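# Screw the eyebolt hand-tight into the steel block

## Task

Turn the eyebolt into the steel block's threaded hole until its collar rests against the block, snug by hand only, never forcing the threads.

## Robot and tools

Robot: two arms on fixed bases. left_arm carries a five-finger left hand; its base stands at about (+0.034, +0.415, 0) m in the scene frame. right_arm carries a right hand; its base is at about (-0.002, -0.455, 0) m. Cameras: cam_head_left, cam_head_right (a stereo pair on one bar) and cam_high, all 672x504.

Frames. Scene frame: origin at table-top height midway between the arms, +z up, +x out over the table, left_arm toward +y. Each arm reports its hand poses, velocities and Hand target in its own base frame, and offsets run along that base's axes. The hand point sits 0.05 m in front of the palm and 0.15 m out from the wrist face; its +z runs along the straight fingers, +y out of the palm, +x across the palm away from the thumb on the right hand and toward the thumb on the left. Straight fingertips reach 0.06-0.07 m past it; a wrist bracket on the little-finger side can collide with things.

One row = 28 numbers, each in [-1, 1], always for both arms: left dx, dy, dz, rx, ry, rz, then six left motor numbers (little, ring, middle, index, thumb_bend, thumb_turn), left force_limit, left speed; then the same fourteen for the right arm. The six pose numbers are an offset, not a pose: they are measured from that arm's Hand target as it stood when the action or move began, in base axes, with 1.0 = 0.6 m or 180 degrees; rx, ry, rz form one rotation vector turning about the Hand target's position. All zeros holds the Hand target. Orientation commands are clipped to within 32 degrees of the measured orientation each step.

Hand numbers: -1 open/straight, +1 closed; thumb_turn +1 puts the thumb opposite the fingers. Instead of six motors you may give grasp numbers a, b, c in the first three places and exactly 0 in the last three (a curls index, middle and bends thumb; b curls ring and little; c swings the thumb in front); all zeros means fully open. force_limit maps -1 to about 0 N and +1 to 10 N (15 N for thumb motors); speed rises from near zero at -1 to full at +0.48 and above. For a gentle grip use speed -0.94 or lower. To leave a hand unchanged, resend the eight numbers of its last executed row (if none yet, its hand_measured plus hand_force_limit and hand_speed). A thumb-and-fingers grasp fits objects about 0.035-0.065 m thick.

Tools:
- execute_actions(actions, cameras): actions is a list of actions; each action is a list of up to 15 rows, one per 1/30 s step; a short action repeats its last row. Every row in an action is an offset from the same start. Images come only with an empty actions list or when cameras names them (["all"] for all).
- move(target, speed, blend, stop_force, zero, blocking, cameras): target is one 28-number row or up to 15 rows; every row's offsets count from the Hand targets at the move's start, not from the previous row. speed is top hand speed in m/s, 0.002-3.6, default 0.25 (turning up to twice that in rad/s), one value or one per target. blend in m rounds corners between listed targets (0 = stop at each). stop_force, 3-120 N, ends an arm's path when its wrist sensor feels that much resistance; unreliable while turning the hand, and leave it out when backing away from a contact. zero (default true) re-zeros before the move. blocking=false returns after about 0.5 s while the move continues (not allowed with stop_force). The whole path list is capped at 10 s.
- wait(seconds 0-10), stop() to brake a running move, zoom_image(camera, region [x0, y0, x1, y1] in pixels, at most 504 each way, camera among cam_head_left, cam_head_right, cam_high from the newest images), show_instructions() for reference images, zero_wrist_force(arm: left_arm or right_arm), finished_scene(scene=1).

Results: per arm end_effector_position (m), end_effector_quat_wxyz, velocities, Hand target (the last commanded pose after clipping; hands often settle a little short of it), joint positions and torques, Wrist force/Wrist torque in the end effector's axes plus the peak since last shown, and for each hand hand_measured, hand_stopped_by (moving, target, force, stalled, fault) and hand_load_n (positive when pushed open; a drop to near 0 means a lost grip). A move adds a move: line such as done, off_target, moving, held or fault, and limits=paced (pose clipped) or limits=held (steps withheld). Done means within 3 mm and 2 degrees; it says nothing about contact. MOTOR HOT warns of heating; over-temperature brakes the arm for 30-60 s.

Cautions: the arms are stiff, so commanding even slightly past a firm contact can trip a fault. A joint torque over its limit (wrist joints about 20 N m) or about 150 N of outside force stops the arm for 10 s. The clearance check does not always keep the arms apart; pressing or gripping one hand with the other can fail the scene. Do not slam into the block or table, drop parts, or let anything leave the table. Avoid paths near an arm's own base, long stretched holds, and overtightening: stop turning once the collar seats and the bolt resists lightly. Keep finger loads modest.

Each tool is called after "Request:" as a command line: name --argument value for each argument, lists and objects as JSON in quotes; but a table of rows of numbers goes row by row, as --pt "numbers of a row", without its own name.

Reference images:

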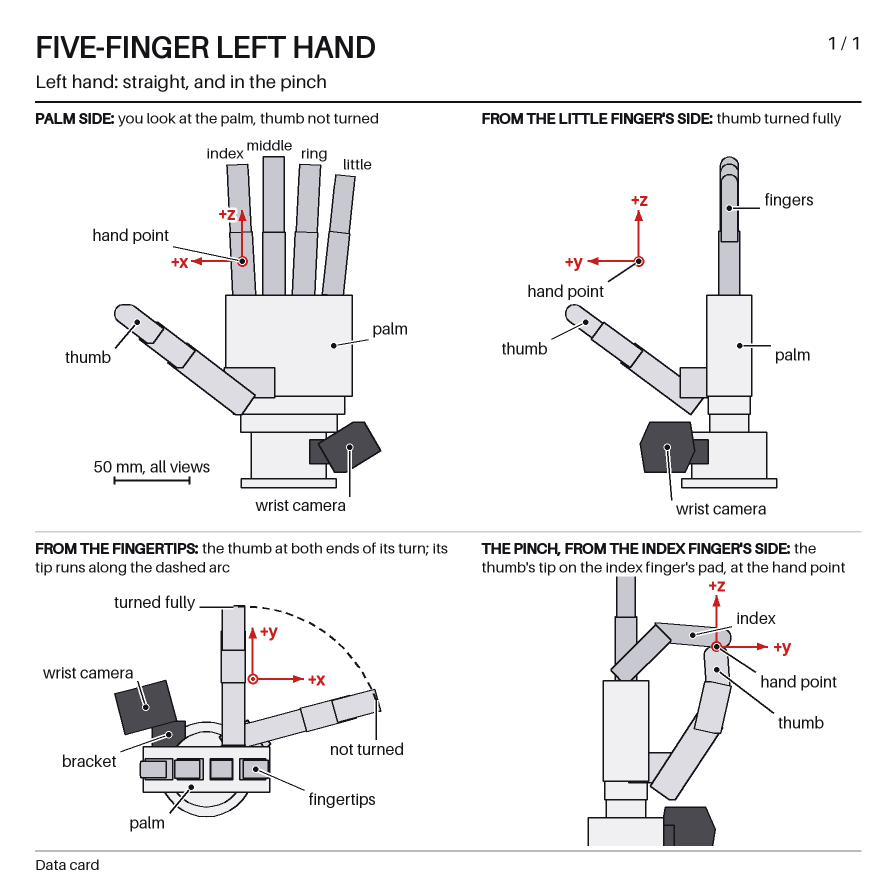

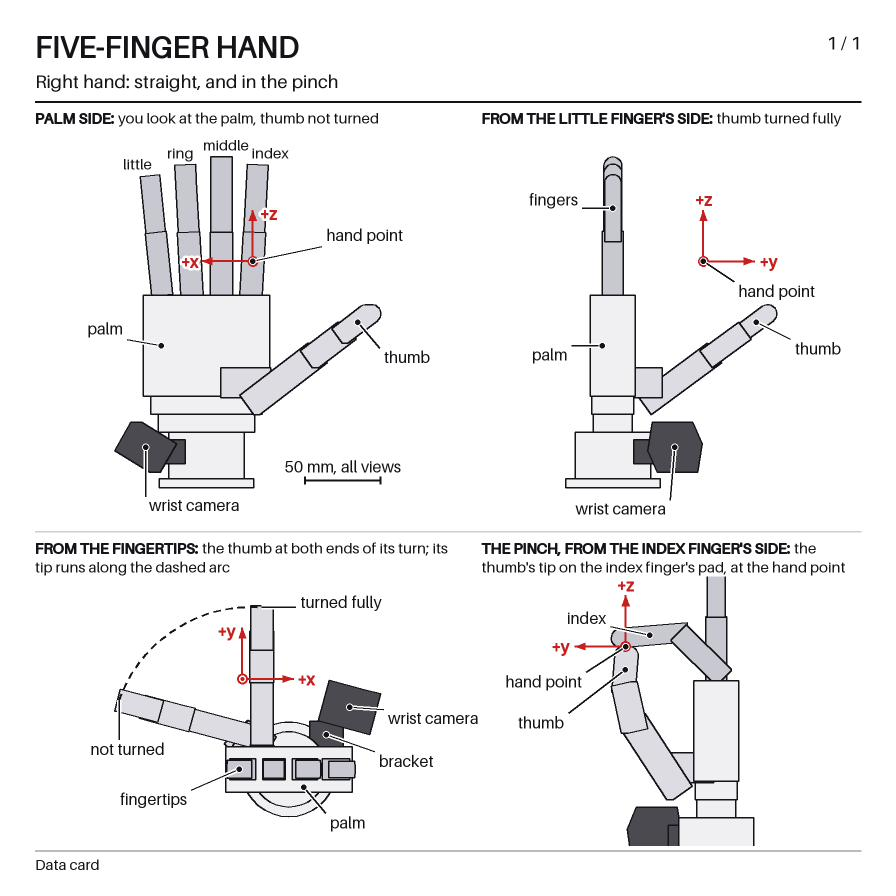

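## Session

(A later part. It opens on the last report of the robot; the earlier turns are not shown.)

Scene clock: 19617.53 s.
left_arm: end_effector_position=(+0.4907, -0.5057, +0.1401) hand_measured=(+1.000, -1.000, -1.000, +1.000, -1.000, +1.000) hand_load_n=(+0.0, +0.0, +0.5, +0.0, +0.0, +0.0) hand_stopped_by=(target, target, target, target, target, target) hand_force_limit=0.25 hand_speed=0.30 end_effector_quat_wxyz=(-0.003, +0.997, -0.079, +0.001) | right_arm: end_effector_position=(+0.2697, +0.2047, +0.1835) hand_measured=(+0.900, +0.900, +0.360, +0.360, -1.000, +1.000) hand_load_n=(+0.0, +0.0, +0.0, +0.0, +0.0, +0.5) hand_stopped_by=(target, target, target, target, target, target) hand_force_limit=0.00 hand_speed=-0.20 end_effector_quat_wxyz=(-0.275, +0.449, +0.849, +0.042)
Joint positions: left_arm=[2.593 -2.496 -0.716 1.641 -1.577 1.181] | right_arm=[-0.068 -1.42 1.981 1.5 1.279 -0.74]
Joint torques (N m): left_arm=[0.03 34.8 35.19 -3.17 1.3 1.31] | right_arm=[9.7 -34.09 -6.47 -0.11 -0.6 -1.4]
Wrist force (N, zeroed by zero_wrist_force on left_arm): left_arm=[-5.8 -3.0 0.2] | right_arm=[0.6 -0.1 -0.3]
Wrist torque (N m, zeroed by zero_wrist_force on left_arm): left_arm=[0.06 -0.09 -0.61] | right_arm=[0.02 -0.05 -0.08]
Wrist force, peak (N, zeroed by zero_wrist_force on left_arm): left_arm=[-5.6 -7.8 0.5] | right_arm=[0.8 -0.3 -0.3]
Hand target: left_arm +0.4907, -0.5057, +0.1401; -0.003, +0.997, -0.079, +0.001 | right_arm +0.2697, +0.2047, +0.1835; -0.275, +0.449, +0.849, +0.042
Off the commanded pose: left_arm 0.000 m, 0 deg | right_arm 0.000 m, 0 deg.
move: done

Normal. Continue with C and D.

Request:
move --pt "-0.02837 -0.006 0 0 0 -0.07611 1 -1 -1 1 -1 1 0.25 0.3 0 0 0 0 0 0 0.9 0.9 0.36 0.36 -1 1 0 -0.2" --pt "-0.05733 -0.00512 0 0 0 -0.15222 1 -1 -1 1 -1 1 0.25 0.3 0 0 0 0 0 0 0.9 0.9 0.36 0.36 -1 1 0 -0.2" --pt "-0.08528 0.0026 0 0 0 -0.22833 1 -1 -1 1 -1 1 0.25 0.3 0 0 0 0 0 0 0.9 0.9 0.36 0.36 -1 1 0 -0.2" --pt "-0.11058 0.01672 0 0 0 -0.30444 1 -1 -1 1 -1 1 0.25 0.3 0 0 0 0 0 0 0.9 0.9 0.36 0.36 -1 1 0 -0.2" --pt "-0.13183 0.03643 0 0 0 -0.38056 1 -1 -1 1 -1 1 0.25 0.3 0 0 0 0 0 0 0.9 0.9 0.36 0.36 -1 1 0 -0.2" --pt "-0.14782 0.06062 0 0 0 -0.45667 1 -1 -1 1 -1 1 0.25 0.3 0 0 0 0 0 0 0.9 0.9 0.36 0.36 -1 1 0 -0.2" --pt "-0.1576 0.08788 0 0 0 -0.53278 1 -1 -1 1 -1 1 0.25 0.3 0 0 0 0 0 0 0.9 0.9 0.36 0.36 -1 1 0 -0.2" --pt "-0.16065 0.11672 0 0 0 -0.60889 1 -1 -1 1 -1 1 0.25 0.3 0 0 0 0 0 0 0.9 0.9 0.36 0.36 -1 1 0 -0.2" --pt "-0.15678 0.14543 0 0 0 -0.685 1 -1 -1 1 -1 1 0.25 0.3 0 0 0 0 0 0 0.9 0.9 0.36 0.36 -1 1 0 -0.2" --pt "-0.14625 0.17243 0 0 0 -0.76111 1 -1 -1 1 -1 1 0.25 0.3 0 0 0 0 0 0 0.9 0.9 0.36 0.36 -1 1 0 -0.2" --blend '[0.003,0.003,0.003,0.003,0.003,0.003,0.003,0.003,0.003,0]' --speed 0.15

Request:
move --pt "0.01665 0.02372 0 0 0 -0.07611 1 -1 -1 1 -1 1 0.25 0.3 0 0 0 0 0 0 0.9 0.9 0.36 0.36 -1 1 0 -0.2" --pt "0.03843 0.04283 0 0 0 -0.15222 1 -1 -1 1 -1 1 0.25 0.3 0 0 0 0 0 0 0.9 0.9 0.36 0.36 -1 1 0 -0.2" --pt "0.06413 0.05623 0 0 0 -0.22833 1 -1 -1 1 -1 1 0.25 0.3 0 0 0 0 0 0 0.9 0.9 0.36 0.36 -1 1 0 -0.2" --pt "0.09227 0.06317 0 0 0 -0.30444 1 -1 -1 1 -1 1 0.25 0.3 0 0 0 0 0 0 0.9 0.9 0.36 0.36 -1 1 0 -0.2" --pt "0.12127 0.06325 0 0 0 -0.38056 1 -1 -1 1 -1 1 0.25 0.3 0 0 0 0 0 0 0.9 0.9 0.36 0.36 -1 1 0 -0.2" --pt "0.14943 0.05647 0 0 0 -0.45667 1 -1 -1 1 -1 1 0.25 0.3 0 0 0 0 0 0 0.9 0.9 0.36 0.36 -1 1 0 -0.2" --pt "0.1752 0.0432 0 0 0 -0.53278 1 -1 -1 1 -1 1 0.25 0.3 0 0 0 0 0 0 0.9 0.9 0.36 0.36 -1 1 0 -0.2" --pt "0.19708 0.0242 0 0 0 -0.60889 1 -1 -1 1 -1 1 0.25 0.3 0 0 0 0 0 0 0.9 0.9 0.36 0.36 -1 1 0 -0.2" --pt "0.21385 0.00057 0 0 0 -0.685 1 -1 -1 1 -1 1 0.25 0.3 0 0 0 0 0 0 0.9 0.9 0.36 0.36 -1 1 0 -0.2" --pt "0.22455 -0.02638 0 0 0 -0.76111 1 -1 -1 1 -1 1 0.25 0.3 0 0 0 0 0 0 0.9 0.9 0.36 0.36 -1 1 0 -0.2" --blend '[0.003,0.003,0.003,0.003,0.003,0.003,0.003,0.003,0.003,0]' --speed 0.15

Request:
move --target '[0,0,0.1005,0,0,0,1,-1,-1,1,-1,1,0.25,0.3,0,0,0,0,0,0,0.9,0.9,0.36,0.36,-1,1,0,-0.2]' --speed 0.1

Request:
move --target '[-0.005,-0.0208,0,0,0,0,1,-1,-1,1,-1,1,0.25,0.3,0,0,0,0,0,0,0.9,0.9,0.36,0.36,-1,1,0,-0.2]' --speed 0.1

Request:
move --target '[0,0,-0.041,0,0,0,1,-1,-1,1,-1,1,0.25,0.3,0,0,0,0,0,0,0.9,0.9,0.36,0.36,-1,1,0,-0.2]' --speed 0.05

Request:
move --target '[0,0,-0.035,0,0,0,1,-1,-1,1,-1,1,0.25,0.3,0,0,0,0,0,0,0.9,0.9,0.36,0.36,-1,1,0,-0.2]' --speed 0.004 --stop_force 3 --cameras '["all"]'

Request:
zoom_image --camera "cam_high" --region '[322, 207, 377, 262]'

Request:
zoom_image --camera "cam_head_right" --region '[350, 380, 410, 440]'

Scene clock: 19674.43 s.
left_arm: end_effector_position=(+0.4029, -0.4022, +0.1400) hand_measured=(+1.000, -1.000, -1.000, +1.000, -1.000, +1.000) hand_load_n=(+0.0, +0.0, +0.5, +0.0, +0.0, +0.0) hand_stopped_by=(target, target, target, target, target, target) hand_force_limit=0.25 hand_speed=0.30 end_effector_quat_wxyz=(+0.000, -0.292, +0.956, -0.003) | right_arm: end_effector_position=(+0.2697, +0.2047, +0.1835) hand_measured=(+0.900, +0.900, +0.360, +0.360, -1.000, +1.000) hand_load_n=(+0.0, +0.0, +0.0, +0.0, +0.0, +0.0) hand_stopped_by=(target, target, target, target, target, target) hand_force_limit=0.00 hand_speed=-0.20 end_effector_quat_wxyz=(-0.275, +0.449, +0.849, +0.042)
Joint positions: left_arm=[2.6 -2.455 -0.791 1.68 -1.566 3.578] | right_arm=[-0.068 -1.42 1.981 1.5 1.279 -0.74]
Joint torques (N m): left_arm=[7.47 60.31 19.38 -0.98 1.26 1.25] | right_arm=[9.75 -34.01 -6.49 -0.13 -0.62 -1.46]
Wrist force (N, zeroed by zero_wrist_force on left_arm): left_arm=[-2.2 -3.6 0.1] | right_arm=[0.7 -0.1 -0.3]
Wrist torque (N m, zeroed by zero_wrist_force on left_arm): left_arm=[0.07 -0.05 -0.31] | right_arm=[0.03 -0.07 -0.07]
Wrist force, peak (N, zeroed by zero_wrist_force on left_arm): left_arm=[-6.3 3.5 4.0] | right_arm=[0.9 -0.2 -0.4]
Hand target: left_arm +0.4030, -0.4022, +0.1401; +0.000, -0.292, +0.956, -0.003 | right_arm +0.2697, +0.2047, +0.1835; -0.275, +0.449, +0.849, +0.042
Off the commanded pose: left_arm 0.000 m, 0 deg | right_arm 0.000 m, 0 deg.
move: done

Scene clock: 19682.87 s.
left_arm: end_effector_position=(+0.5377, -0.4180, +0.1401) hand_measured=(+1.000, -0.998, -1.000, +1.000, -1.000, +1.000) hand_load_n=(+0.0, -9.0, +1.0, +0.0, +0.0, +0.0) hand_stopped_by=(target, target, target, target, target, target) hand_force_limit=0.25 hand_speed=0.30 end_effector_quat_wxyz=(-0.003, +0.783, +0.622, -0.001) | right_arm: end_effector_position=(+0.2697, +0.2047, +0.1835) hand_measured=(+0.900, +0.900, +0.360, +0.360, -1.000, +1.000) hand_load_n=(+0.0, +0.0, +0.0, +0.0, +0.0, +0.5) hand_stopped_by=(target, target, target, target, target, target) hand_force_limit=0.00 hand_speed=-0.20 end_effector_quat_wxyz=(-0.275, +0.449, +0.849, +0.042)
Joint positions: left_arm=[2.607 -2.49 -0.729 1.642 -1.571 5.977] | right_arm=[-0.068 -1.42 1.981 1.5 1.279 -0.74]
Joint torques (N m): left_arm=[8.39 47.04 14.11 -4.8 1.09 1.4] | right_arm=[9.43 -34.39 -6.21 -0.02 -0.49 -1.42]
Wrist force (N, zeroed by zero_wrist_force on left_arm): left_arm=[-0.5 1.0 2.1] | right_arm=[0.5 -0.1 -0.2]
Wrist torque (N m, zeroed by zero_wrist_force on left_arm): left_arm=[0.06 0.34 -0.60] | right_arm=[0.02 -0.05 -0.08]
Wrist force, peak (N, zeroed by zero_wrist_force on left_arm): left_arm=[-7.3 -7.9 -0.5] | right_arm=[0.9 -0.2 -0.1]
Hand target: left_arm +0.5377, -0.4180, +0.1401; -0.003, +0.783, +0.622, -0.001 | right_arm +0.2697, +0.2047, +0.1835; -0.275, +0.449, +0.849, +0.042
Off the commanded pose: left_arm 0.000 m, 0 deg | right_arm 0.000 m, 0 deg.
move: done

Scene clock: 19683.93 s.
left_arm: end_effector_position=(+0.5377, -0.4180, +0.2002) hand_measured=(+1.000, -1.000, -1.000, +1.000, -1.000, +1.000) hand_load_n=(+0.0, +0.0, +0.0, +0.0, +0.0, +0.0) hand_stopped_by=(target, target, target, target, target, target) hand_force_limit=0.25 hand_speed=0.30 end_effector_quat_wxyz=(-0.003, +0.783, +0.622, -0.001) | right_arm: end_effector_position=(+0.2697, +0.2047, +0.1835) hand_measured=(+0.900, +0.900, +0.360, +0.360, -1.000, +1.000) hand_load_n=(+0.0, +0.0, +0.0, +0.5, +0.0, +0.0) hand_stopped_by=(target, target, target, target, target, target) hand_force_limit=0.00 hand_speed=-0.20 end_effector_quat_wxyz=(-0.275, +0.449, +0.849, +0.042)
Joint positions: left_arm=[2.607 -2.49 -0.576 1.489 -1.571 5.977] | right_arm=[-0.068 -1.42 1.981 1.5 1.279 -0.74]
Joint torques (N m): left_arm=[1.93 51.03 15.35 -1.12 -0.76 -1.23] | right_arm=[9.95 -34.2 -6.08 -0.28 -0.6 -1.5]
Wrist force (N, zeroed by zero_wrist_force on left_arm): left_arm=[0.3 -1.0 -0.2] | right_arm=[0.6 -0.3 -0.3]
Wrist torque (N m, zeroed by zero_wrist_force on left_arm): left_arm=[0.05 0.00 -0.19] | right_arm=[0.00 -0.06 -0.08]
Wrist force, peak (N, zeroed by zero_wrist_force on left_arm): left_arm=[-0.5 2.6 16.8] | right_arm=[0.8 -0.2 -0.4]
Hand target: left_arm +0.5377, -0.4180, +0.2004; -0.003, +0.783, +0.622, -0.001 | right_arm +0.2697, +0.2047, +0.1835; -0.275, +0.449, +0.849, +0.042
Off the commanded pose: left_arm 0.000 m, 0 deg | right_arm 0.000 m, 0 deg.
move: done

Scene clock: 19684.67 s.
left_arm: end_effector_position=(+0.5346, -0.4306, +0.2002) hand_measured=(+1.000, -1.000, -1.000, +1.000, -1.000, +1.000) hand_load_n=(+0.0, +0.0, +0.0, +0.0, +0.0, +0.0) hand_stopped_by=(target, target, target, target, target, target) hand_force_limit=0.25 hand_speed=0.30 end_effector_quat_wxyz=(-0.003, +0.783, +0.622, -0.001) end_effector_velocity=(-0.001, +0.000, +0.000) end_effector_angular_velocity=(+0.000, +0.000, -0.001) | right_arm: end_effector_position=(+0.2697, +0.2047, +0.1835) hand_measured=(+0.900, +0.900, +0.360, +0.360, -1.000, +1.000) hand_load_n=(+0.0, +0.0, +0.0, +0.0, +0.0, +0.0) hand_stopped_by=(target, target, target, target, target, target) hand_force_limit=0.00 hand_speed=-0.20 end_effector_quat_wxyz=(-0.275, +0.449, +0.849, +0.042)
Joint positions: left_arm=[2.587 -2.519 -0.521 1.463 -1.571 5.957] | right_arm=[-0.068 -1.42 1.981 1.5 1.279 -0.74]
Joint velocities: left_arm=[0 0.003 -0.005 0.002 0 0.002] | right_arm=[within noise]
Joint torques (N m): left_arm=[8.46 65.98 7.11 0.33 1.23 1.44] | right_arm=[9.77 -34.28 -6.19 -0.14 -0.59 -1.54]
Wrist force (N, zeroed by zero_wrist_force on left_arm): left_arm=[0.1 -0.9 -0.1] | right_arm=[0.7 -0.2 -0.2]
Wrist torque (N m, zeroed by zero_wrist_force on left_arm): left_arm=[0.05 0.03 -0.08] | right_arm=[0.00 -0.07 -0.07]
Wrist force, peak (N, zeroed by zero_wrist_force on left_arm): left_arm=[0.5 -1.3 -0.1] | right_arm=[0.8 -0.2 -0.2]
Hand target: left_arm +0.5347, -0.4305, +0.2004; -0.003, +0.783, +0.622, -0.001 | right_arm +0.2697, +0.2047, +0.1835; -0.275, +0.449, +0.849, +0.042
Off the commanded pose: left_arm 0.000 m, 0 deg | right_arm 0.000 m, 0 deg.
move: done

Scene clock: 19685.50 s.
left_arm: end_effector_position=(+0.5347, -0.4305, +0.1757) hand_measured=(+1.000, -1.000, -1.000, +1.000, -1.000, +1.000) hand_load_n=(+0.0, +0.0, +0.0, +0.0, +0.0, +0.0) hand_stopped_by=(target, target, target, target, target, target) hand_force_limit=0.25 hand_speed=0.30 end_effector_quat_wxyz=(-0.003, +0.783, +0.622, -0.001) | right_arm: end_effector_position=(+0.2697, +0.2047, +0.1835) hand_measured=(+0.900, +0.900, +0.360, +0.360, -1.000, +1.000) hand_load_n=(+0.0, +0.0, +0.0, +0.0, +0.0, +0.0) hand_stopped_by=(target, target, target, target, target, target) hand_force_limit=0.00 hand_speed=-0.20 end_effector_quat_wxyz=(-0.275, +0.449, +0.849, +0.042)
Joint positions: left_arm=[2.588 -2.511 -0.598 1.532 -1.571 5.957] | right_arm=[-0.068 -1.42 1.981 1.5 1.279 -0.74]
Joint torques (N m): left_arm=[9.49 63.61 31.3 -5.25 0.67 1.25] | right_arm=[9.99 -34.49 -6.07 -0.04 -0.58 -1.34]
Wrist force (N, zeroed by zero_wrist_force on left_arm): left_arm=[0.3 -0.9 0.0] | right_arm=[0.6 0.0 -0.3]
Wrist torque (N m, zeroed by zero_wrist_force on left_arm): left_arm=[0.08 -0.01 -0.07] | right_arm=[0.04 -0.06 -0.07]
Wrist force, peak (N, zeroed by zero_wrist_force on left_arm): left_arm=[0.2 -1.1 -0.7] | right_arm=[0.8 -0.1 -0.3]
Hand target: left_arm +0.5347, -0.4305, +0.1758; -0.003, +0.783, +0.622, -0.001 | right_arm +0.2697, +0.2047, +0.1835; -0.275, +0.449, +0.849, +0.042
Off the commanded pose: left_arm 0.000 m, 0 deg | right_arm 0.000 m, 0 deg.
move: done

Scene clock: 19688.37 s.
left_arm: end_effector_position=(+0.5347, -0.4305, +0.1682) hand_measured=(+1.000, -1.000, -1.000, +1.000, -1.000, +1.000) hand_load_n=(+0.0, +0.0, +0.0, +0.0, +0.0, +0.0) hand_stopped_by=(target, target, target, target, target, target) hand_force_limit=0.25 hand_speed=0.30 end_effector_quat_wxyz=(-0.003, +0.783, +0.622, -0.001) | right_arm: end_effector_position=(+0.2697, +0.2047, +0.1835) hand_measured=(+0.900, +0.900, +0.360, +0.360, -1.000, +1.000) hand_load_n=(+0.0, +0.0, +0.0, +0.0, +0.0, +0.0) hand_stopped_by=(target, target, target, target, target, target) hand_force_limit=0.00 hand_speed=-0.20 end_effector_quat_wxyz=(-0.275, +0.449, +0.849, +0.042)
Joint positions: left_arm=[2.588 -2.51 -0.619 1.552 -1.571 5.957] | right_arm=[-0.068 -1.42 1.981 1.5 1.279 -0.74]
Joint torques (N m): left_arm=[6.51 53.15 31.94 -4.77 1.05 0.63] | right_arm=[10.12 -33.73 -6.08 -0.23 -0.58 -1.42]
Wrist force (N, zeroed by zero_wrist_force on left_arm): left_arm=[0.3 -0.8 -2.9] | right_arm=[0.6 -0.3 -0.1]
Wrist torque (N m, zeroed by zero_wrist_force on left_arm): left_arm=[0.26 -0.08 -0.08] | right_arm=[-0.02 -0.05 -0.08]
Wrist force, peak (N, zeroed by zero_wrist_force on left_arm): left_arm=[0.3 -0.9 -4.5] | right_arm=[1.0 -0.2 -0.1]
Hand target: left_arm +0.5347, -0.4305, +0.1682; -0.003, +0.783, +0.622, -0.001 (not the last commanded pose) | right_arm +0.2697, +0.2047, +0.1835; -0.275, +0.449, +0.849, +0.042
Off the commanded pose: left_arm 0.013 m, 0 deg | right_arm 0.000 m, 0 deg.
move: contact (left_arm)

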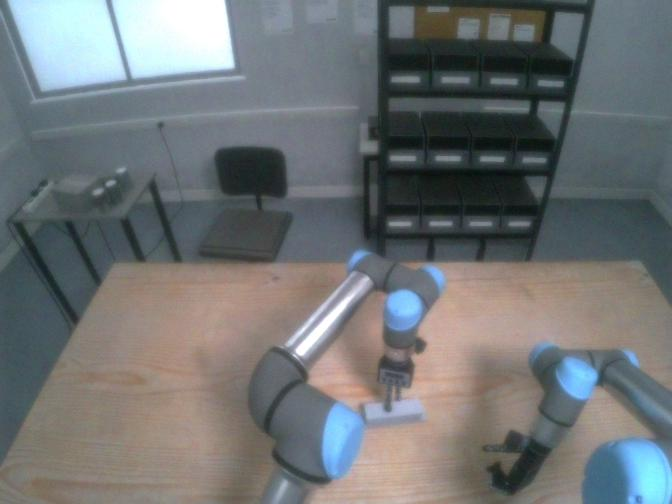

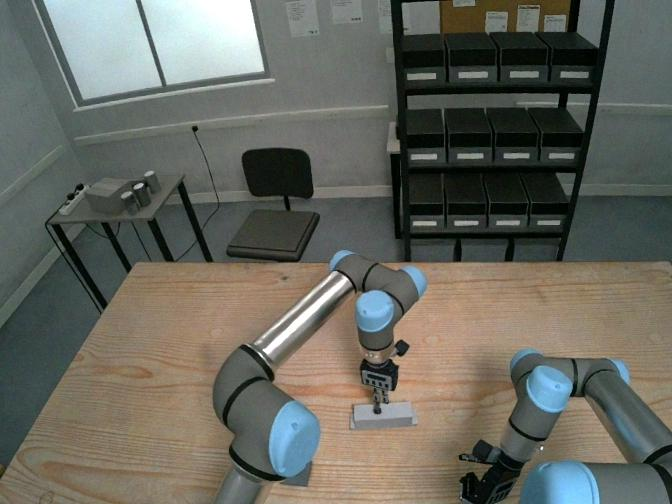

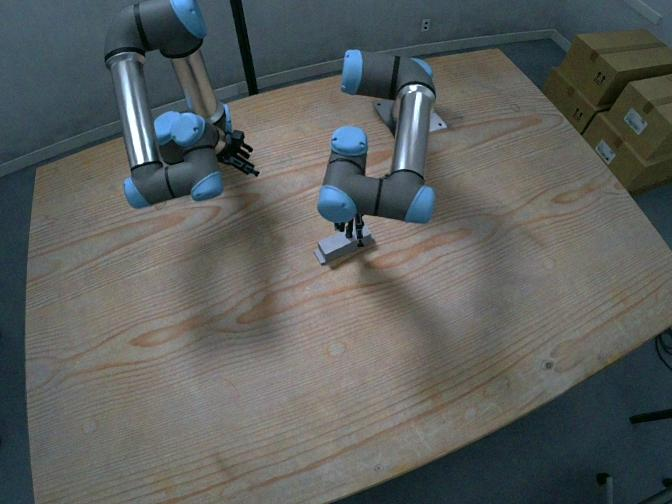

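Scaled by 9.164 from the camera's 672x504 image, which has a finer 960x720 frame.

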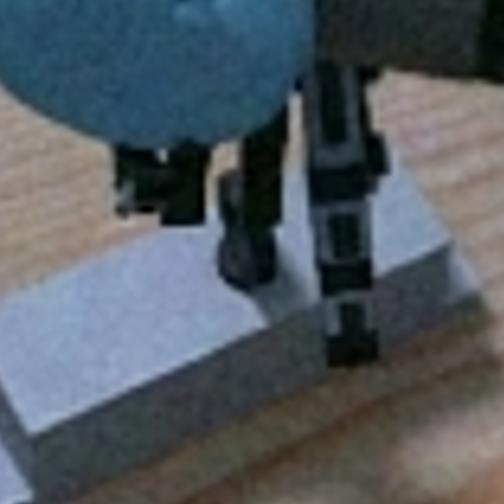

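Scaled by 8.400 from the camera's 672x504 image, which has a finer 960x720 frame.

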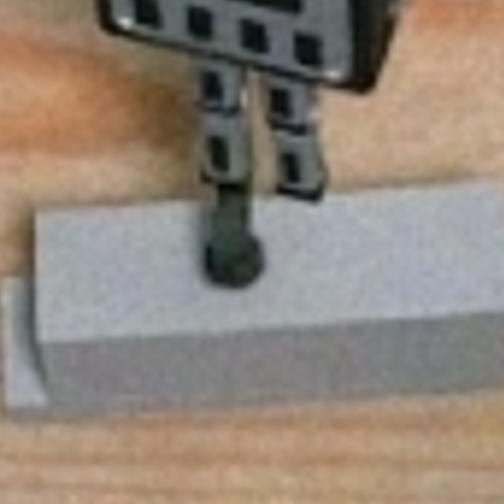

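Request:
move --target '[0,0,0.0537,0,0,0,1,-1,-1,1,-1,1,0.25,0.3,0,0,0,0,0,0,0.9,0.9,0.36,0.36,-1,1,0,-0.2]' --speed 0.1

Request:
move --target '[-0.15,0.15,0.1,0,0,0,1,-1,-1,1,-1,1,0.25,0.3,0,0,0,0,0,0,0.9,0.9,0.36,0.36,-1,1,0,-0.2]' --speed 0.25 --cameras '["all"]'

Request:
zoom_image --camera "cam_high" --region '[332, 212, 367, 247]'

Request:
zoom_image --camera "cam_head_right" --region '[362, 385, 397, 420]'

Request:
zoom_image --camera "cam_head_left" --region '[370, 385, 410, 425]'

Scene clock: 19707.43 s.
left_arm: end_effector_position=(+0.5347, -0.4305, +0.2003) hand_measured=(+1.000, -1.000, -1.000, +1.000, -1.000, +1.000) hand_load_n=(+0.0, +0.0, +0.0, +0.0, +0.0, +0.0) hand_stopped_by=(target, target, target, target, target, target) hand_force_limit=0.25 hand_speed=0.30 end_effector_quat_wxyz=(-0.003, +0.783, +0.622, -0.001) | right_arm: end_effector_position=(+0.2697, +0.2047, +0.1835) hand_measured=(+0.900, +0.900, +0.360, +0.360, -1.000, +1.000) hand_load_n=(+0.0, +0.5, +0.0, +0.0, +0.0, +0.5) hand_stopped_by=(target, target, target, target, target, target) hand_force_limit=0.00 hand_speed=-0.20 end_effector_quat_wxyz=(-0.275, +0.449, +0.849, +0.042)
Joint positions: left_arm=[2.588 -2.519 -0.521 1.463 -1.571 5.957] | right_arm=[-0.068 -1.42 1.981 1.5 1.279 -0.74]
Joint torques (N m): left_arm=[4.59 54.42 11.58 0.07 -0.25 -1.19] | right_arm=[10.26 -33.7 -6.66 -0.06 -0.6 -1.49]
Wrist force (N, zeroed by zero_wrist_force on left_arm): left_arm=[0.2 -0.9 -0.2] | right_arm=[0.5 -0.1 -0.4]
Wrist torque (N m, zeroed by zero_wrist_force on left_arm): left_arm=[0.06 0.02 -0.07] | right_arm=[0.04 -0.04 -0.08]
Wrist force, peak (N, zeroed by zero_wrist_force on left_arm): left_arm=[0.3 -0.6 -3.4] | right_arm=[0.8 -0.2 -0.4]
Hand target: left_arm +0.5347, -0.4305, +0.2004; -0.003, +0.783, +0.622, -0.001 | right_arm +0.2697, +0.2047, +0.1835; -0.275, +0.449, +0.849, +0.042
Off the commanded pose: left_arm 0.000 m, 0 deg | right_arm 0.000 m, 0 deg.
move: done

Scene clock: 19708.50 s.
left_arm: end_effector_position=(+0.4448, -0.3405, +0.2604) hand_measured=(+1.000, -1.000, -1.000, +1.000, -1.000, +1.000) hand_load_n=(+0.0, +0.0, +0.0, +0.5, +0.0, +0.0) hand_stopped_by=(target, target, target, target, target, target) hand_force_limit=0.25 hand_speed=0.30 end_effector_quat_wxyz=(-0.003, +0.783, +0.622, -0.001) | right_arm: end_effector_position=(+0.2697, +0.2047, +0.1835) hand_measured=(+0.900, +0.900, +0.360, +0.360, -1.000, +1.000) hand_load_n=(+0.0, +0.0, +0.0, +0.0, +0.0, +0.5) hand_stopped_by=(target, target, target, target, target, target) hand_force_limit=0.00 hand_speed=-0.20 end_effector_quat_wxyz=(-0.275, +0.449, +0.849, +0.042)
Joint positions: left_arm=[2.645 -2.096 -1.097 1.616 -1.571 6.015] | right_arm=[-0.068 -1.42 1.981 1.5 1.279 -0.74]
Joint torques (N m): left_arm=[-7.28 49.05 6.51 -5.11 -0.24 -0.83] | right_arm=[9.92 -33.71 -6.02 -0.08 -0.65 -1.3]
Wrist force (N, zeroed by zero_wrist_force on left_arm): left_arm=[-0.1 -0.8 -0.1] | right_arm=[0.6 -0.2 -0.3]
Wrist torque (N m, zeroed by zero_wrist_force on left_arm): left_arm=[0.07 0.09 -0.24] | right_arm=[0.02 -0.06 -0.07]
Wrist force, peak (N, zeroed by zero_wrist_force on left_arm): left_arm=[0.4 -3.3 -0.9] | right_arm=[0.9 -0.4 -0.1]
Hand target: left_arm +0.4447, -0.3405, +0.2604; -0.003, +0.783, +0.622, -0.001 | right_arm +0.2697, +0.2047, +0.1835; -0.275, +0.449, +0.849, +0.042
Off the commanded pose: left_arm 0.000 m, 0 deg | right_arm 0.000 m, 0 deg.
move: done

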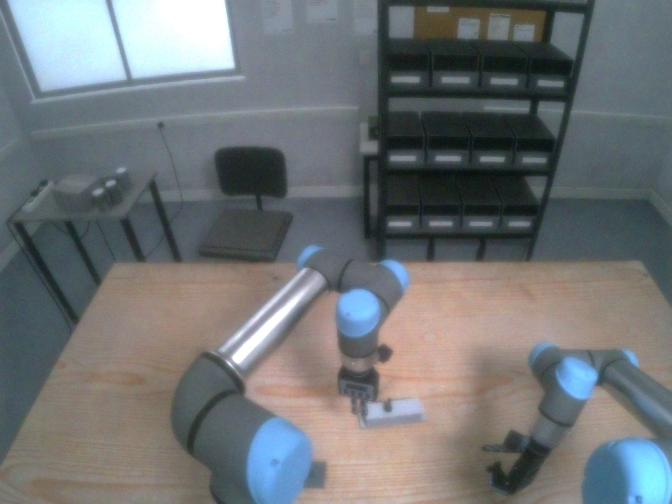

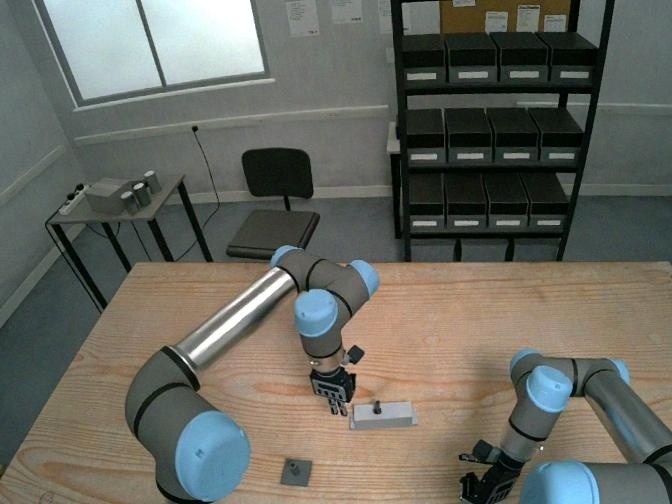

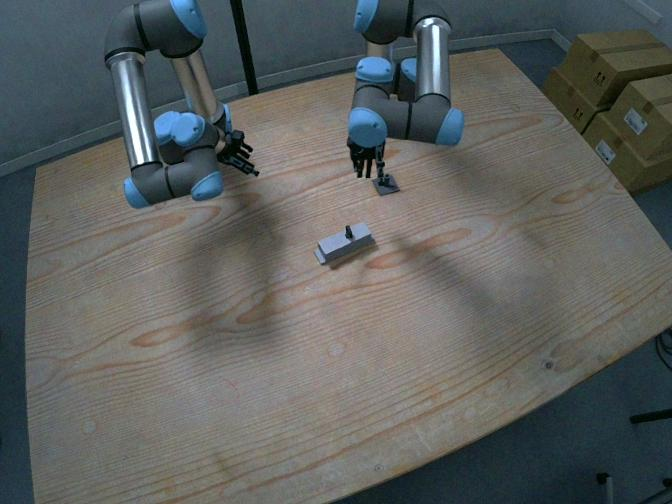

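Scaled by 14.400 from the camera's 672x504 image, which has a finer 960x720 frame.

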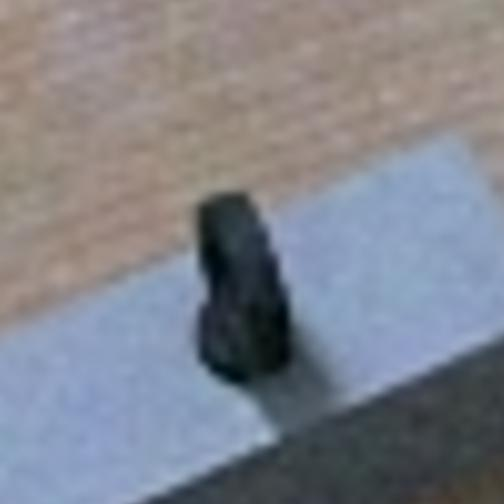

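Scaled by 14.400 from the camera's 672x504 image, which has a finer 960x720 frame.

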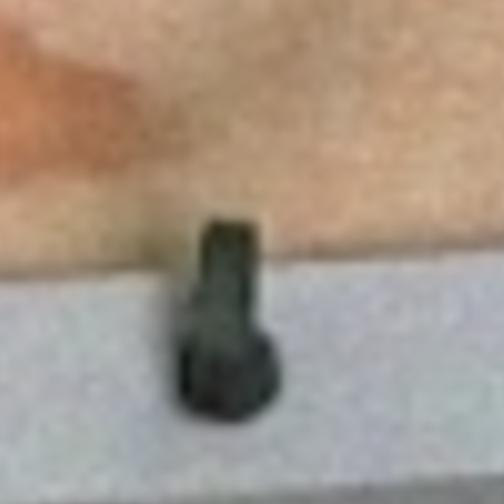

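Scaled by 12.600 from the camera's 672x504 image, which has a finer 960x720 frame.

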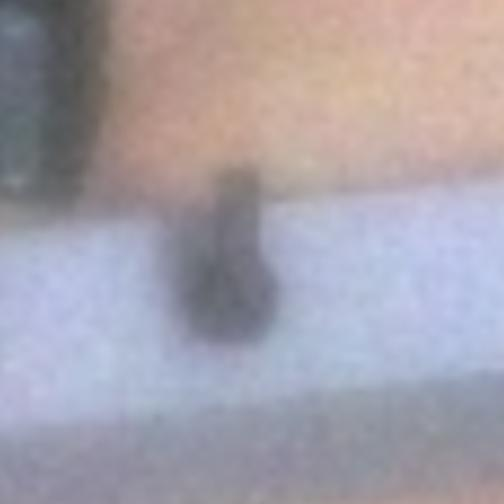

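Request:
move --target '[-0.04,-0.09,0,0,0,0.5,1,-1,-1,1,-1,1,0.25,0.3,0,0,0,0,0,0,0.9,0.9,0.36,0.36,-1,1,0,-0.2]' --speed 0.4

Request:
move --target '[-0.0403,-0.0987,0,0,0,0.5,1,-1,-1,1,-1,1,0.25,0.3,0,0,0,0,0,0,0.9,0.9,0.36,0.36,-1,1,0,-0.2]' --speed 0.4

Request:
move --target '[0,0,-0.112,0,0,0,1,-1,-1,1,-1,1,0.25,0.3,0,0,0,0,0,0,0.9,0.9,0.36,0.36,-1,1,0,-0.2]' --speed 0.1 --cameras '["all"]'

Request:
zoom_image --camera "cam_high" --region '[322, 207, 377, 262]'

Request:
zoom_image --camera "cam_head_right" --region '[350, 380, 410, 440]'

Request:
zoom_image --camera "cam_head_left" --region '[365, 375, 415, 425]'

Scene clock: 19767.90 s.
left_arm: end_effector_position=(+0.4208, -0.3945, +0.2603) hand_measured=(+1.000, -1.000, -1.000, +1.000, -1.000, +1.000) hand_load_n=(+0.0, +0.0, +0.0, +0.0, +0.0, +0.0) hand_stopped_by=(target, target, target, target, target, target) hand_force_limit=0.25 hand_speed=0.30 end_effector_quat_wxyz=(-0.001, +0.114, +0.993, -0.003) end_effector_velocity=(+0.000, +0.000, +0.000) end_effector_angular_velocity=(-0.001, -0.001, +0.006) | right_arm: end_effector_position=(+0.2697, +0.2047, +0.1835) hand_measured=(+0.900, +0.900, +0.360, +0.360, -1.000, +1.000) hand_load_n=(+0.0, +0.0, +0.0, +0.0, -0.5, +0.0) hand_stopped_by=(target, target, target, target, target, target) hand_force_limit=0.00 hand_speed=-0.20 end_effector_quat_wxyz=(-0.275, +0.449, +0.849, +0.042)
Joint positions: left_arm=[2.545 -2.492 -0.415 1.336 -1.565 4.344] | right_arm=[-0.068 -1.42 1.981 1.5 1.279 -0.74]
Joint velocities: left_arm=[0 0 0 0.001 0 -0.006] | right_arm=[within noise]
Joint torques (N m): left_arm=[-5.32 64.57 10.79 0.57 0.14 -1.23] | right_arm=[9.68 -34.14 -6.09 -0.14 -0.59 -1.46]
Wrist force (N, zeroed by zero_wrist_force on left_arm): left_arm=[0.3 -0.7 -0.3] | right_arm=[0.7 -0.2 -0.2]
Wrist torque (N m, zeroed by zero_wrist_force on left_arm): left_arm=[0.12 -0.02 -0.11] | right_arm=[0.01 -0.07 -0.07]
Wrist force, peak (N, zeroed by zero_wrist_force on left_arm): left_arm=[-0.4 -1.6 -0.3] | right_arm=[0.8 -0.2 -0.4]
Hand target: left_arm +0.4207, -0.3945, +0.2604; -0.001, +0.114, +0.993, -0.003 | right_arm +0.2697, +0.2047, +0.1835; -0.275, +0.449, +0.849, +0.042
Off the commanded pose: left_arm 0.000 m, 0 deg | right_arm 0.000 m, 0 deg.
move: done

Scene clock: 19770.40 s.
left_arm: end_effector_position=(+0.3965, -0.4537, +0.2605) hand_measured=(+1.000, -1.000, -1.000, +1.000, -1.000, +1.000) hand_load_n=(+0.0, +0.0, +0.0, +0.5, +0.0, +0.0) hand_stopped_by=(target, target, target, target, target, target) hand_force_limit=0.25 hand_speed=0.30 end_effector_quat_wxyz=(+0.001, -0.622, +0.783, -0.003) end_effector_velocity=(+0.000, -0.001, +0.000) end_effector_angular_velocity=(+0.000, +0.000, +0.004) | right_arm: end_effector_position=(+0.2697, +0.2047, +0.1835) hand_measured=(+0.900, +0.900, +0.360, +0.360, -1.000, +1.000) hand_load_n=(+0.0, +0.0, +0.5, +0.0, +0.0, +0.5) hand_stopped_by=(target, target, target, target, target, target) hand_force_limit=0.00 hand_speed=-0.20 end_effector_quat_wxyz=(-0.275, +0.449, +0.849, +0.042)
Joint positions: left_arm=[2.595 -2.495 -0.407 1.338 -1.571 2.823] | right_arm=[-0.068 -1.42 1.981 1.5 1.279 -0.74]
Joint velocities: left_arm=[-0.001 -0.001 0.001 0 0 -0.005] | right_arm=[within noise]
Joint torques (N m): left_arm=[7.5 34.65 28.26 -5.06 0.76 -1.32] | right_arm=[10.14 -33.66 -6.29 -0.1 -0.57 -1.41]
Wrist force (N, zeroed by zero_wrist_force on left_arm): left_arm=[-0.3 -0.7 -0.3] | right_arm=[0.5 -0.1 -0.2]
Wrist torque (N m, zeroed by zero_wrist_force on left_arm): left_arm=[0.11 0.09 -0.12] | right_arm=[0.03 -0.05 -0.08]
Wrist force, peak (N, zeroed by zero_wrist_force on left_arm): left_arm=[0.3 -1.4 -0.1] | right_arm=[0.8 -0.1 -0.5]
Hand target: left_arm +0.3965, -0.4537, +0.2604; +0.001, -0.622, +0.783, -0.003 | right_arm +0.2697, +0.2047, +0.1835; -0.275, +0.449, +0.849, +0.042
Off the commanded pose: left_arm 0.000 m, 0 deg | right_arm 0.000 m, 0 deg.
move: done

Scene clock: 19771.53 s.
left_arm: end_effector_position=(+0.3965, -0.4537, +0.1933) hand_measured=(+1.000, -1.000, -1.000, +1.000, -1.000, +1.000) hand_load_n=(+0.0, +0.0, +0.0, +0.0, +0.0, +0.0) hand_stopped_by=(target, target, target, target, target, target) hand_force_limit=0.25 hand_speed=0.30 end_effector_quat_wxyz=(+0.001, -0.622, +0.783, -0.003) | right_arm: end_effector_position=(+0.2697, +0.2047, +0.1835) hand_measured=(+0.900, +0.900, +0.360, +0.360, -1.000, +1.000) hand_load_n=(+0.0, +0.5, +0.0, +0.0, +0.0, +0.0) hand_stopped_by=(target, target, target, target, target, target) hand_force_limit=0.00 hand_speed=-0.20 end_effector_quat_wxyz=(-0.275, +0.449, +0.849, +0.042)
Joint positions: left_arm=[2.595 -2.453 -0.658 1.547 -1.571 2.823] | right_arm=[-0.068 -1.42 1.981 1.5 1.279 -0.74]
Joint torques (N m): left_arm=[9.13 55.24 21.16 -2.93 0.63 -0.14] | right_arm=[10.2 -34.98 -6.03 -0.03 -0.5 -1.37]
Wrist force (N, zeroed by zero_wrist_force on left_arm): left_arm=[0.0 -0.8 -0.2] | right_arm=[0.6 0.0 -0.2]
Wrist torque (N m, zeroed by zero_wrist_force on left_arm): left_arm=[0.11 0.03 -0.09] | right_arm=[0.04 -0.06 -0.07]
Wrist force, peak (N, zeroed by zero_wrist_force on left_arm): left_arm=[-0.1 -0.7 -1.3] | right_arm=[0.8 -0.3 -0.4]
Hand target: left_arm +0.3965, -0.4537, +0.1932; +0.001, -0.622, +0.783, -0.003 | right_arm +0.2697, +0.2047, +0.1835; -0.275, +0.449, +0.849, +0.042
Off the commanded pose: left_arm 0.000 m, 0 deg | right_arm 0.000 m, 0 deg.
move: done

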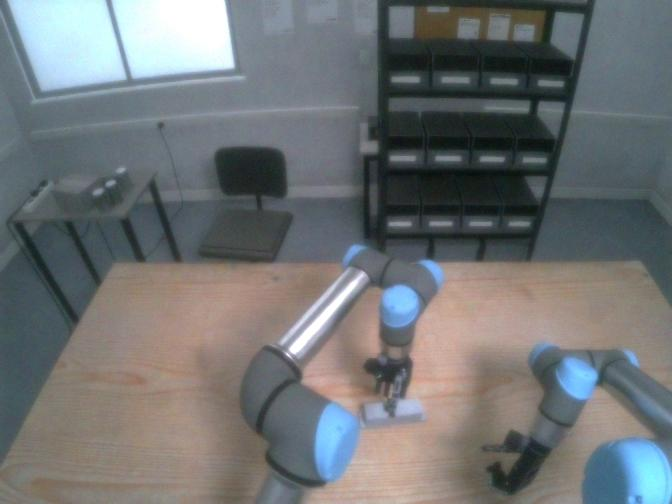

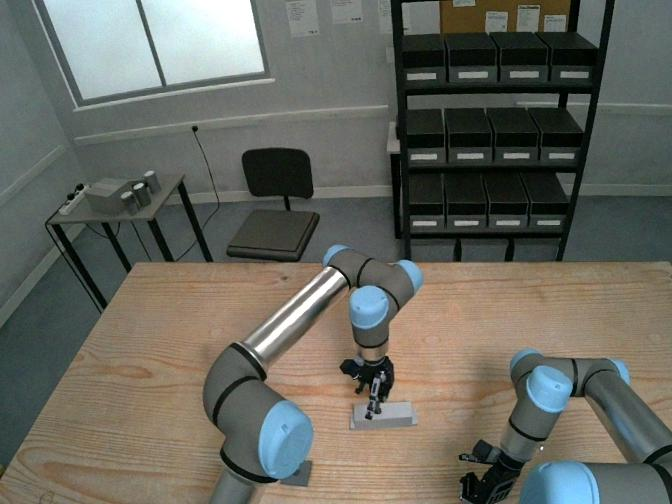

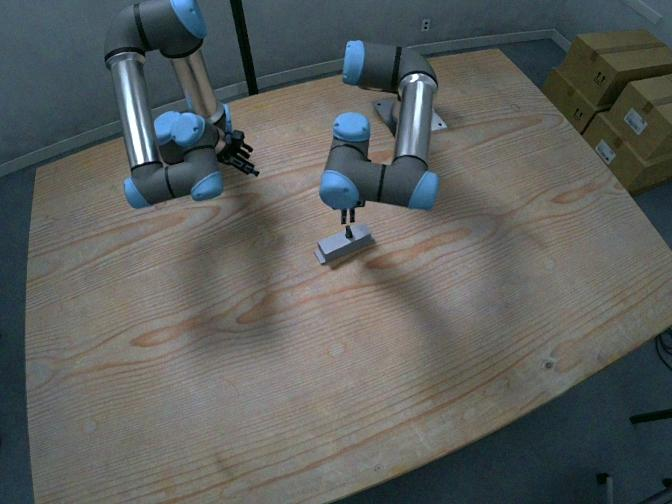

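Scaled by 9.164 from the camera's 672x504 image, which has a finer 960x720 frame.

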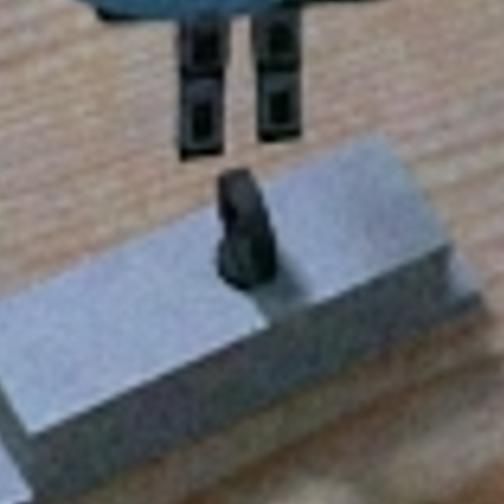

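Scaled by 8.400 from the camera's 672x504 image, which has a finer 960x720 frame.

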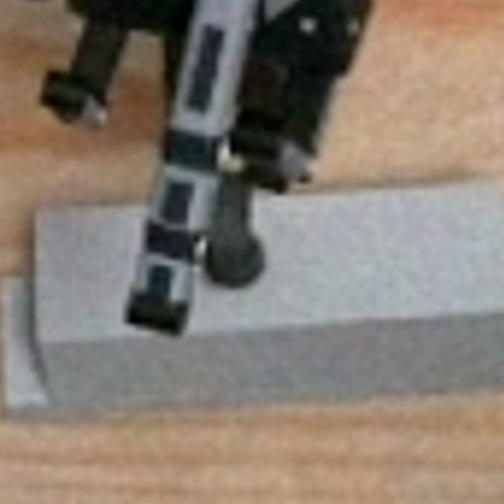

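Scaled by 10.080 from the camera's 672x504 image, which has a finer 960x720 frame.

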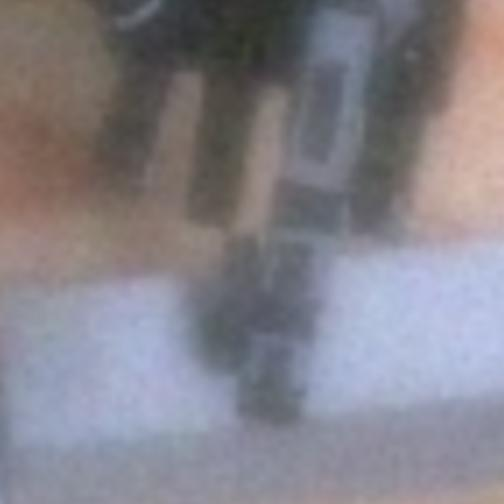

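Request:
move --target '[0,0,-0.0213,0,0,0,1,-1,-1,1,-1,1,0.25,0.3,0,0,0,0,0,0,0.9,0.9,0.36,0.36,-1,1,0,-0.2]' --speed 0.03 --stop_force 3

Request:
move --target '[0,0,-0.066,0,0,0,1,-1,-1,1,-1,1,0.25,0.3,0,0,0,0,0,0,0.9,0.9,0.36,0.36,-1,1,0,-0.2]' --speed 0.015 --stop_force 3

Scene clock: 19786.17 s.
left_arm: end_effector_position=(+0.3965, -0.4537, +0.1804) hand_measured=(+1.000, -1.000, -1.000, +1.000, -1.000, +1.000) hand_load_n=(+0.0, +0.0, +0.0, +0.0, +0.0, +0.0) hand_stopped_by=(target, target, target, target, target, target) hand_force_limit=0.25 hand_speed=0.30 end_effector_quat_wxyz=(+0.001, -0.622, +0.783, -0.003) | right_arm: end_effector_position=(+0.2697, +0.2047, +0.1835) hand_measured=(+0.900, +0.900, +0.360, +0.360, -1.000, +1.000) hand_load_n=(+0.0, +0.0, +0.0, +0.0, +0.0, +0.5) hand_stopped_by=(target, target, target, target, target, target) hand_force_limit=0.00 hand_speed=-0.20 end_effector_quat_wxyz=(-0.275, +0.449, +0.849, +0.042)
Joint positions: left_arm=[2.595 -2.453 -0.692 1.58 -1.571 2.823] | right_arm=[-0.068 -1.42 1.981 1.5 1.279 -0.74]
Joint torques (N m): left_arm=[8.78 61.46 33.5 -5.11 0.72 -1.13] | right_arm=[10.03 -34.47 -6.62 -0.19 -0.66 -1.37]
Wrist force (N, zeroed by zero_wrist_force on left_arm): left_arm=[-0.1 -0.8 0.0] | right_arm=[0.5 -0.3 -0.3]
Wrist torque (N m, zeroed by zero_wrist_force on left_arm): left_arm=[0.09 0.06 -0.10] | right_arm=[0.00 -0.04 -0.09]
Wrist force, peak (N, zeroed by zero_wrist_force on left_arm): left_arm=[0.0 -1.1 -0.2] | right_arm=[0.9 -0.2 -0.3]
Hand target: left_arm +0.3965, -0.4537, +0.1804; +0.001, -0.622, +0.783, -0.003 | right_arm +0.2697, +0.2047, +0.1835; -0.275, +0.449, +0.849, +0.042
Off the commanded pose: left_arm 0.000 m, 0 deg | right_arm 0.000 m, 0 deg.
move: done

Scene clock: 19788.10 s.
left_arm: end_effector_position=(+0.3965, -0.4537, +0.1639) hand_measured=(+1.000, -1.000, -1.000, +1.000, -1.000, +1.000) hand_load_n=(+0.0, +0.0, +0.0, +0.0, +0.0, +0.0) hand_stopped_by=(target, target, target, target, target, target) hand_force_limit=0.25 hand_speed=0.30 end_effector_quat_wxyz=(+0.001, -0.622, +0.783, -0.003) | right_arm: end_effector_position=(+0.2697, +0.2047, +0.1835) hand_measured=(+0.900, +0.900, +0.360, +0.360, -1.000, +1.000) hand_load_n=(+0.0, +0.0, +0.0, +0.0, +0.0, +0.5) hand_stopped_by=(target, target, target, target, target, target) hand_force_limit=0.00 hand_speed=-0.20 end_effector_quat_wxyz=(-0.275, +0.449, +0.849, +0.042)
Joint positions: left_arm=[2.595 -2.454 -0.731 1.621 -1.571 2.823] | right_arm=[-0.068 -1.42 1.981 1.5 1.279 -0.74]
Joint torques (N m): left_arm=[6.03 50.45 30.01 -4.72 1.23 -1.26] | right_arm=[9.99 -34.41 -5.91 -0.17 -0.69 -1.41]
Wrist force (N, zeroed by zero_wrist_force on left_arm): left_arm=[0.1 -0.9 -3.9] | right_arm=[0.6 0.0 -0.3]
Wrist torque (N m, zeroed by zero_wrist_force on left_arm): left_arm=[0.38 -0.09 -0.09] | right_arm=[0.03 -0.05 -0.07]
Wrist force, peak (N, zeroed by zero_wrist_force on left_arm): left_arm=[0.0 -0.5 -10.3] | right_arm=[0.9 -0.1 -0.2]
Hand target: left_arm +0.3965, -0.4537, +0.1640; +0.001, -0.622, +0.783, -0.003 (not the last commanded pose) | right_arm +0.2697, +0.2047, +0.1835; -0.275, +0.449, +0.849, +0.042
Off the commanded pose: left_arm 0.023 m, 0 deg | right_arm 0.000 m, 0 deg.
move: contact (left_arm)

Request:
move --target '[0,0,0.0233,0,0,0,1,-1,-1,1,-1,1,0.25,0.3,0,0,0,0,0,0,0.9,0.9,0.36,0.36,-1,1,0,-0.2]' --speed 0.05

Request:
move --target '[0.0055,-0.013,0,0,0,0.0444,1,-1,-1,1,-1,1,0.25,0.3,0,0,0,0,0,0,0.9,0.9,0.36,0.36,-1,1,0,-0.2]' --speed 0.1

Request:
move --target '[0,0,-0.0633,0,0,0,1,-1,-1,1,-1,1,0.25,0.3,0,0,0,0,0,0,0.9,0.9,0.36,0.36,-1,1,0,-0.2]' --speed 0.012 --stop_force 3

Scene clock: 19814.00 s.
left_arm: end_effector_position=(+0.3965, -0.4537, +0.1782) hand_measured=(+1.000, -1.000, -1.000, +1.000, -1.000, +1.000) hand_load_n=(+0.0, +0.0, +0.0, +0.5, +0.0, +0.0) hand_stopped_by=(target, target, target, target, target, target) hand_force_limit=0.25 hand_speed=0.30 end_effector_quat_wxyz=(+0.001, -0.622, +0.783, -0.003) end_effector_velocity=(+0.000, -0.001, -0.002) end_effector_angular_velocity=(-0.002, -0.003, -0.003) | right_arm: end_effector_position=(+0.2697, +0.2047, +0.1835) hand_measured=(+0.900, +0.900, +0.360, +0.360, -1.000, +1.000) hand_load_n=(+0.0, +0.0, +0.0, +0.0, +0.0, +0.0) hand_stopped_by=(target, target, target, target, target, target) hand_force_limit=0.00 hand_speed=-0.20 end_effector_quat_wxyz=(-0.275, +0.449, +0.849, +0.042)
Joint positions: left_arm=[2.595 -2.452 -0.698 1.586 -1.571 2.823] | right_arm=[-0.068 -1.42 1.981 1.5 1.279 -0.74]
Joint velocities: left_arm=[-0.002 -0.001 -0.003 0.007 0 0.001] | right_arm=[within noise]
Joint torques (N m): left_arm=[7.54 51.66 7.09 0.68 0.95 -1.01] | right_arm=[9.76 -34.32 -6.23 -0.08 -0.66 -1.34]
Wrist force (N, zeroed by zero_wrist_force on left_arm): left_arm=[0.2 -0.6 -0.4] | right_arm=[0.6 -0.1 -0.1]
Wrist torque (N m, zeroed by zero_wrist_force on left_arm): left_arm=[0.14 -0.01 -0.09] | right_arm=[0.01 -0.06 -0.08]
Wrist force, peak (N, zeroed by zero_wrist_force on left_arm): left_arm=[0.1 -0.7 -4.3] | right_arm=[0.8 -0.3 -0.6]
Hand target: left_arm +0.3965, -0.4537, +0.1779; +0.001, -0.622, +0.783, -0.003 | right_arm +0.2697, +0.2047, +0.1835; -0.275, +0.449, +0.849, +0.042
Off the commanded pose: left_arm 0.000 m, 0 deg | right_arm 0.000 m, 0 deg.
move: done

Scene clock: 19815.13 s.
left_arm: end_effector_position=(+0.3998, -0.4615, +0.1779) hand_measured=(+1.000, -1.000, -1.000, +1.000, -1.000, +1.000) hand_load_n=(+0.0, +0.0, +0.0, +0.0, +0.0, +0.0) hand_stopped_by=(target, target, target, target, target, target) hand_force_limit=0.25 hand_speed=0.30 end_effector_quat_wxyz=(+0.001, -0.675, +0.738, -0.003) | right_arm: end_effector_position=(+0.2697, +0.2047, +0.1835) hand_measured=(+0.900, +0.900, +0.360, +0.360, -1.000, +1.000) hand_load_n=(+0.0, +0.0, +0.0, +0.0, +0.0, +0.0) hand_stopped_by=(target, target, target, target, target, target) hand_force_limit=0.00 hand_speed=-0.20 end_effector_quat_wxyz=(-0.275, +0.449, +0.849, +0.042)
Joint positions: left_arm=[2.596 -2.451 -0.702 1.588 -1.571 2.685] | right_arm=[-0.068 -1.42 1.981 1.5 1.279 -0.74]
Joint torques (N m): left_arm=[5.48 62.26 13.67 0.12 -1.28 -0.76] | right_arm=[9.6 -33.86 -6.2 -0.26 -0.56 -1.44]
Wrist force (N, zeroed by zero_wrist_force on left_arm): left_arm=[0.1 -0.6 0.0] | right_arm=[0.6 -0.1 -0.3]
Wrist torque (N m, zeroed by zero_wrist_force on left_arm): left_arm=[0.12 0.03 -0.12] | right_arm=[0.02 -0.06 -0.08]
Wrist force, peak (N, zeroed by zero_wrist_force on left_arm): left_arm=[0.3 -0.6 -0.3] | right_arm=[0.8 -0.1 -0.4]
Hand target: left_arm +0.3998, -0.4615, +0.1779; +0.001, -0.675, +0.738, -0.003 | right_arm +0.2697, +0.2047, +0.1835; -0.275, +0.449, +0.849, +0.042
Off the commanded pose: left_arm 0.000 m, 0 deg | right_arm 0.000 m, 0 deg.
move: done

Scene clock: 19819.30 s.
left_arm: end_effector_position=(+0.3998, -0.4615, +0.1399) hand_measured=(+1.000, -1.000, -1.000, +1.000, -1.000, +1.000) hand_load_n=(+0.5, +0.0, +0.0, +0.0, +0.0, +0.0) hand_stopped_by=(target, target, target, target, target, target) hand_force_limit=0.25 hand_speed=0.30 end_effector_quat_wxyz=(+0.001, -0.675, +0.738, -0.003) | right_arm: end_effector_position=(+0.2697, +0.2047, +0.1835) hand_measured=(+0.900, +0.900, +0.360, +0.360, -1.000, +1.000) hand_load_n=(+0.0, +0.0, +0.0, +0.0, +0.0, +0.5) hand_stopped_by=(target, target, target, target, target, target) hand_force_limit=0.00 hand_speed=-0.20 end_effector_quat_wxyz=(-0.275, +0.449, +0.849, +0.042)
Joint positions: left_arm=[2.596 -2.458 -0.785 1.679 -1.571 2.685] | right_arm=[-0.068 -1.42 1.981 1.5 1.279 -0.74]
Joint torques (N m): left_arm=[-7.38 50.88 32.97 -5.19 0.71 -0.34] | right_arm=[9.98 -33.92 -5.42 -0.15 -0.55 -1.34]
Wrist force (N, zeroed by zero_wrist_force on left_arm): left_arm=[-0.7 -0.9 0.0] | right_arm=[0.7 -0.1 -0.2]
Wrist torque (N m, zeroed by zero_wrist_force on left_arm): left_arm=[0.09 0.07 -0.14] | right_arm=[0.01 -0.07 -0.07]
Wrist force, peak (N, zeroed by zero_wrist_force on left_arm): left_arm=[-0.3 -0.2 -1.2] | right_arm=[0.8 -0.2 -0.3]
Hand target: left_arm +0.3998, -0.4615, +0.1400; +0.001, -0.675, +0.738, -0.003 | right_arm +0.2697, +0.2047, +0.1835; -0.275, +0.449, +0.849, +0.042
Off the commanded pose: left_arm 0.000 m, 0 deg | right_arm 0.000 m, 0 deg.
move: done


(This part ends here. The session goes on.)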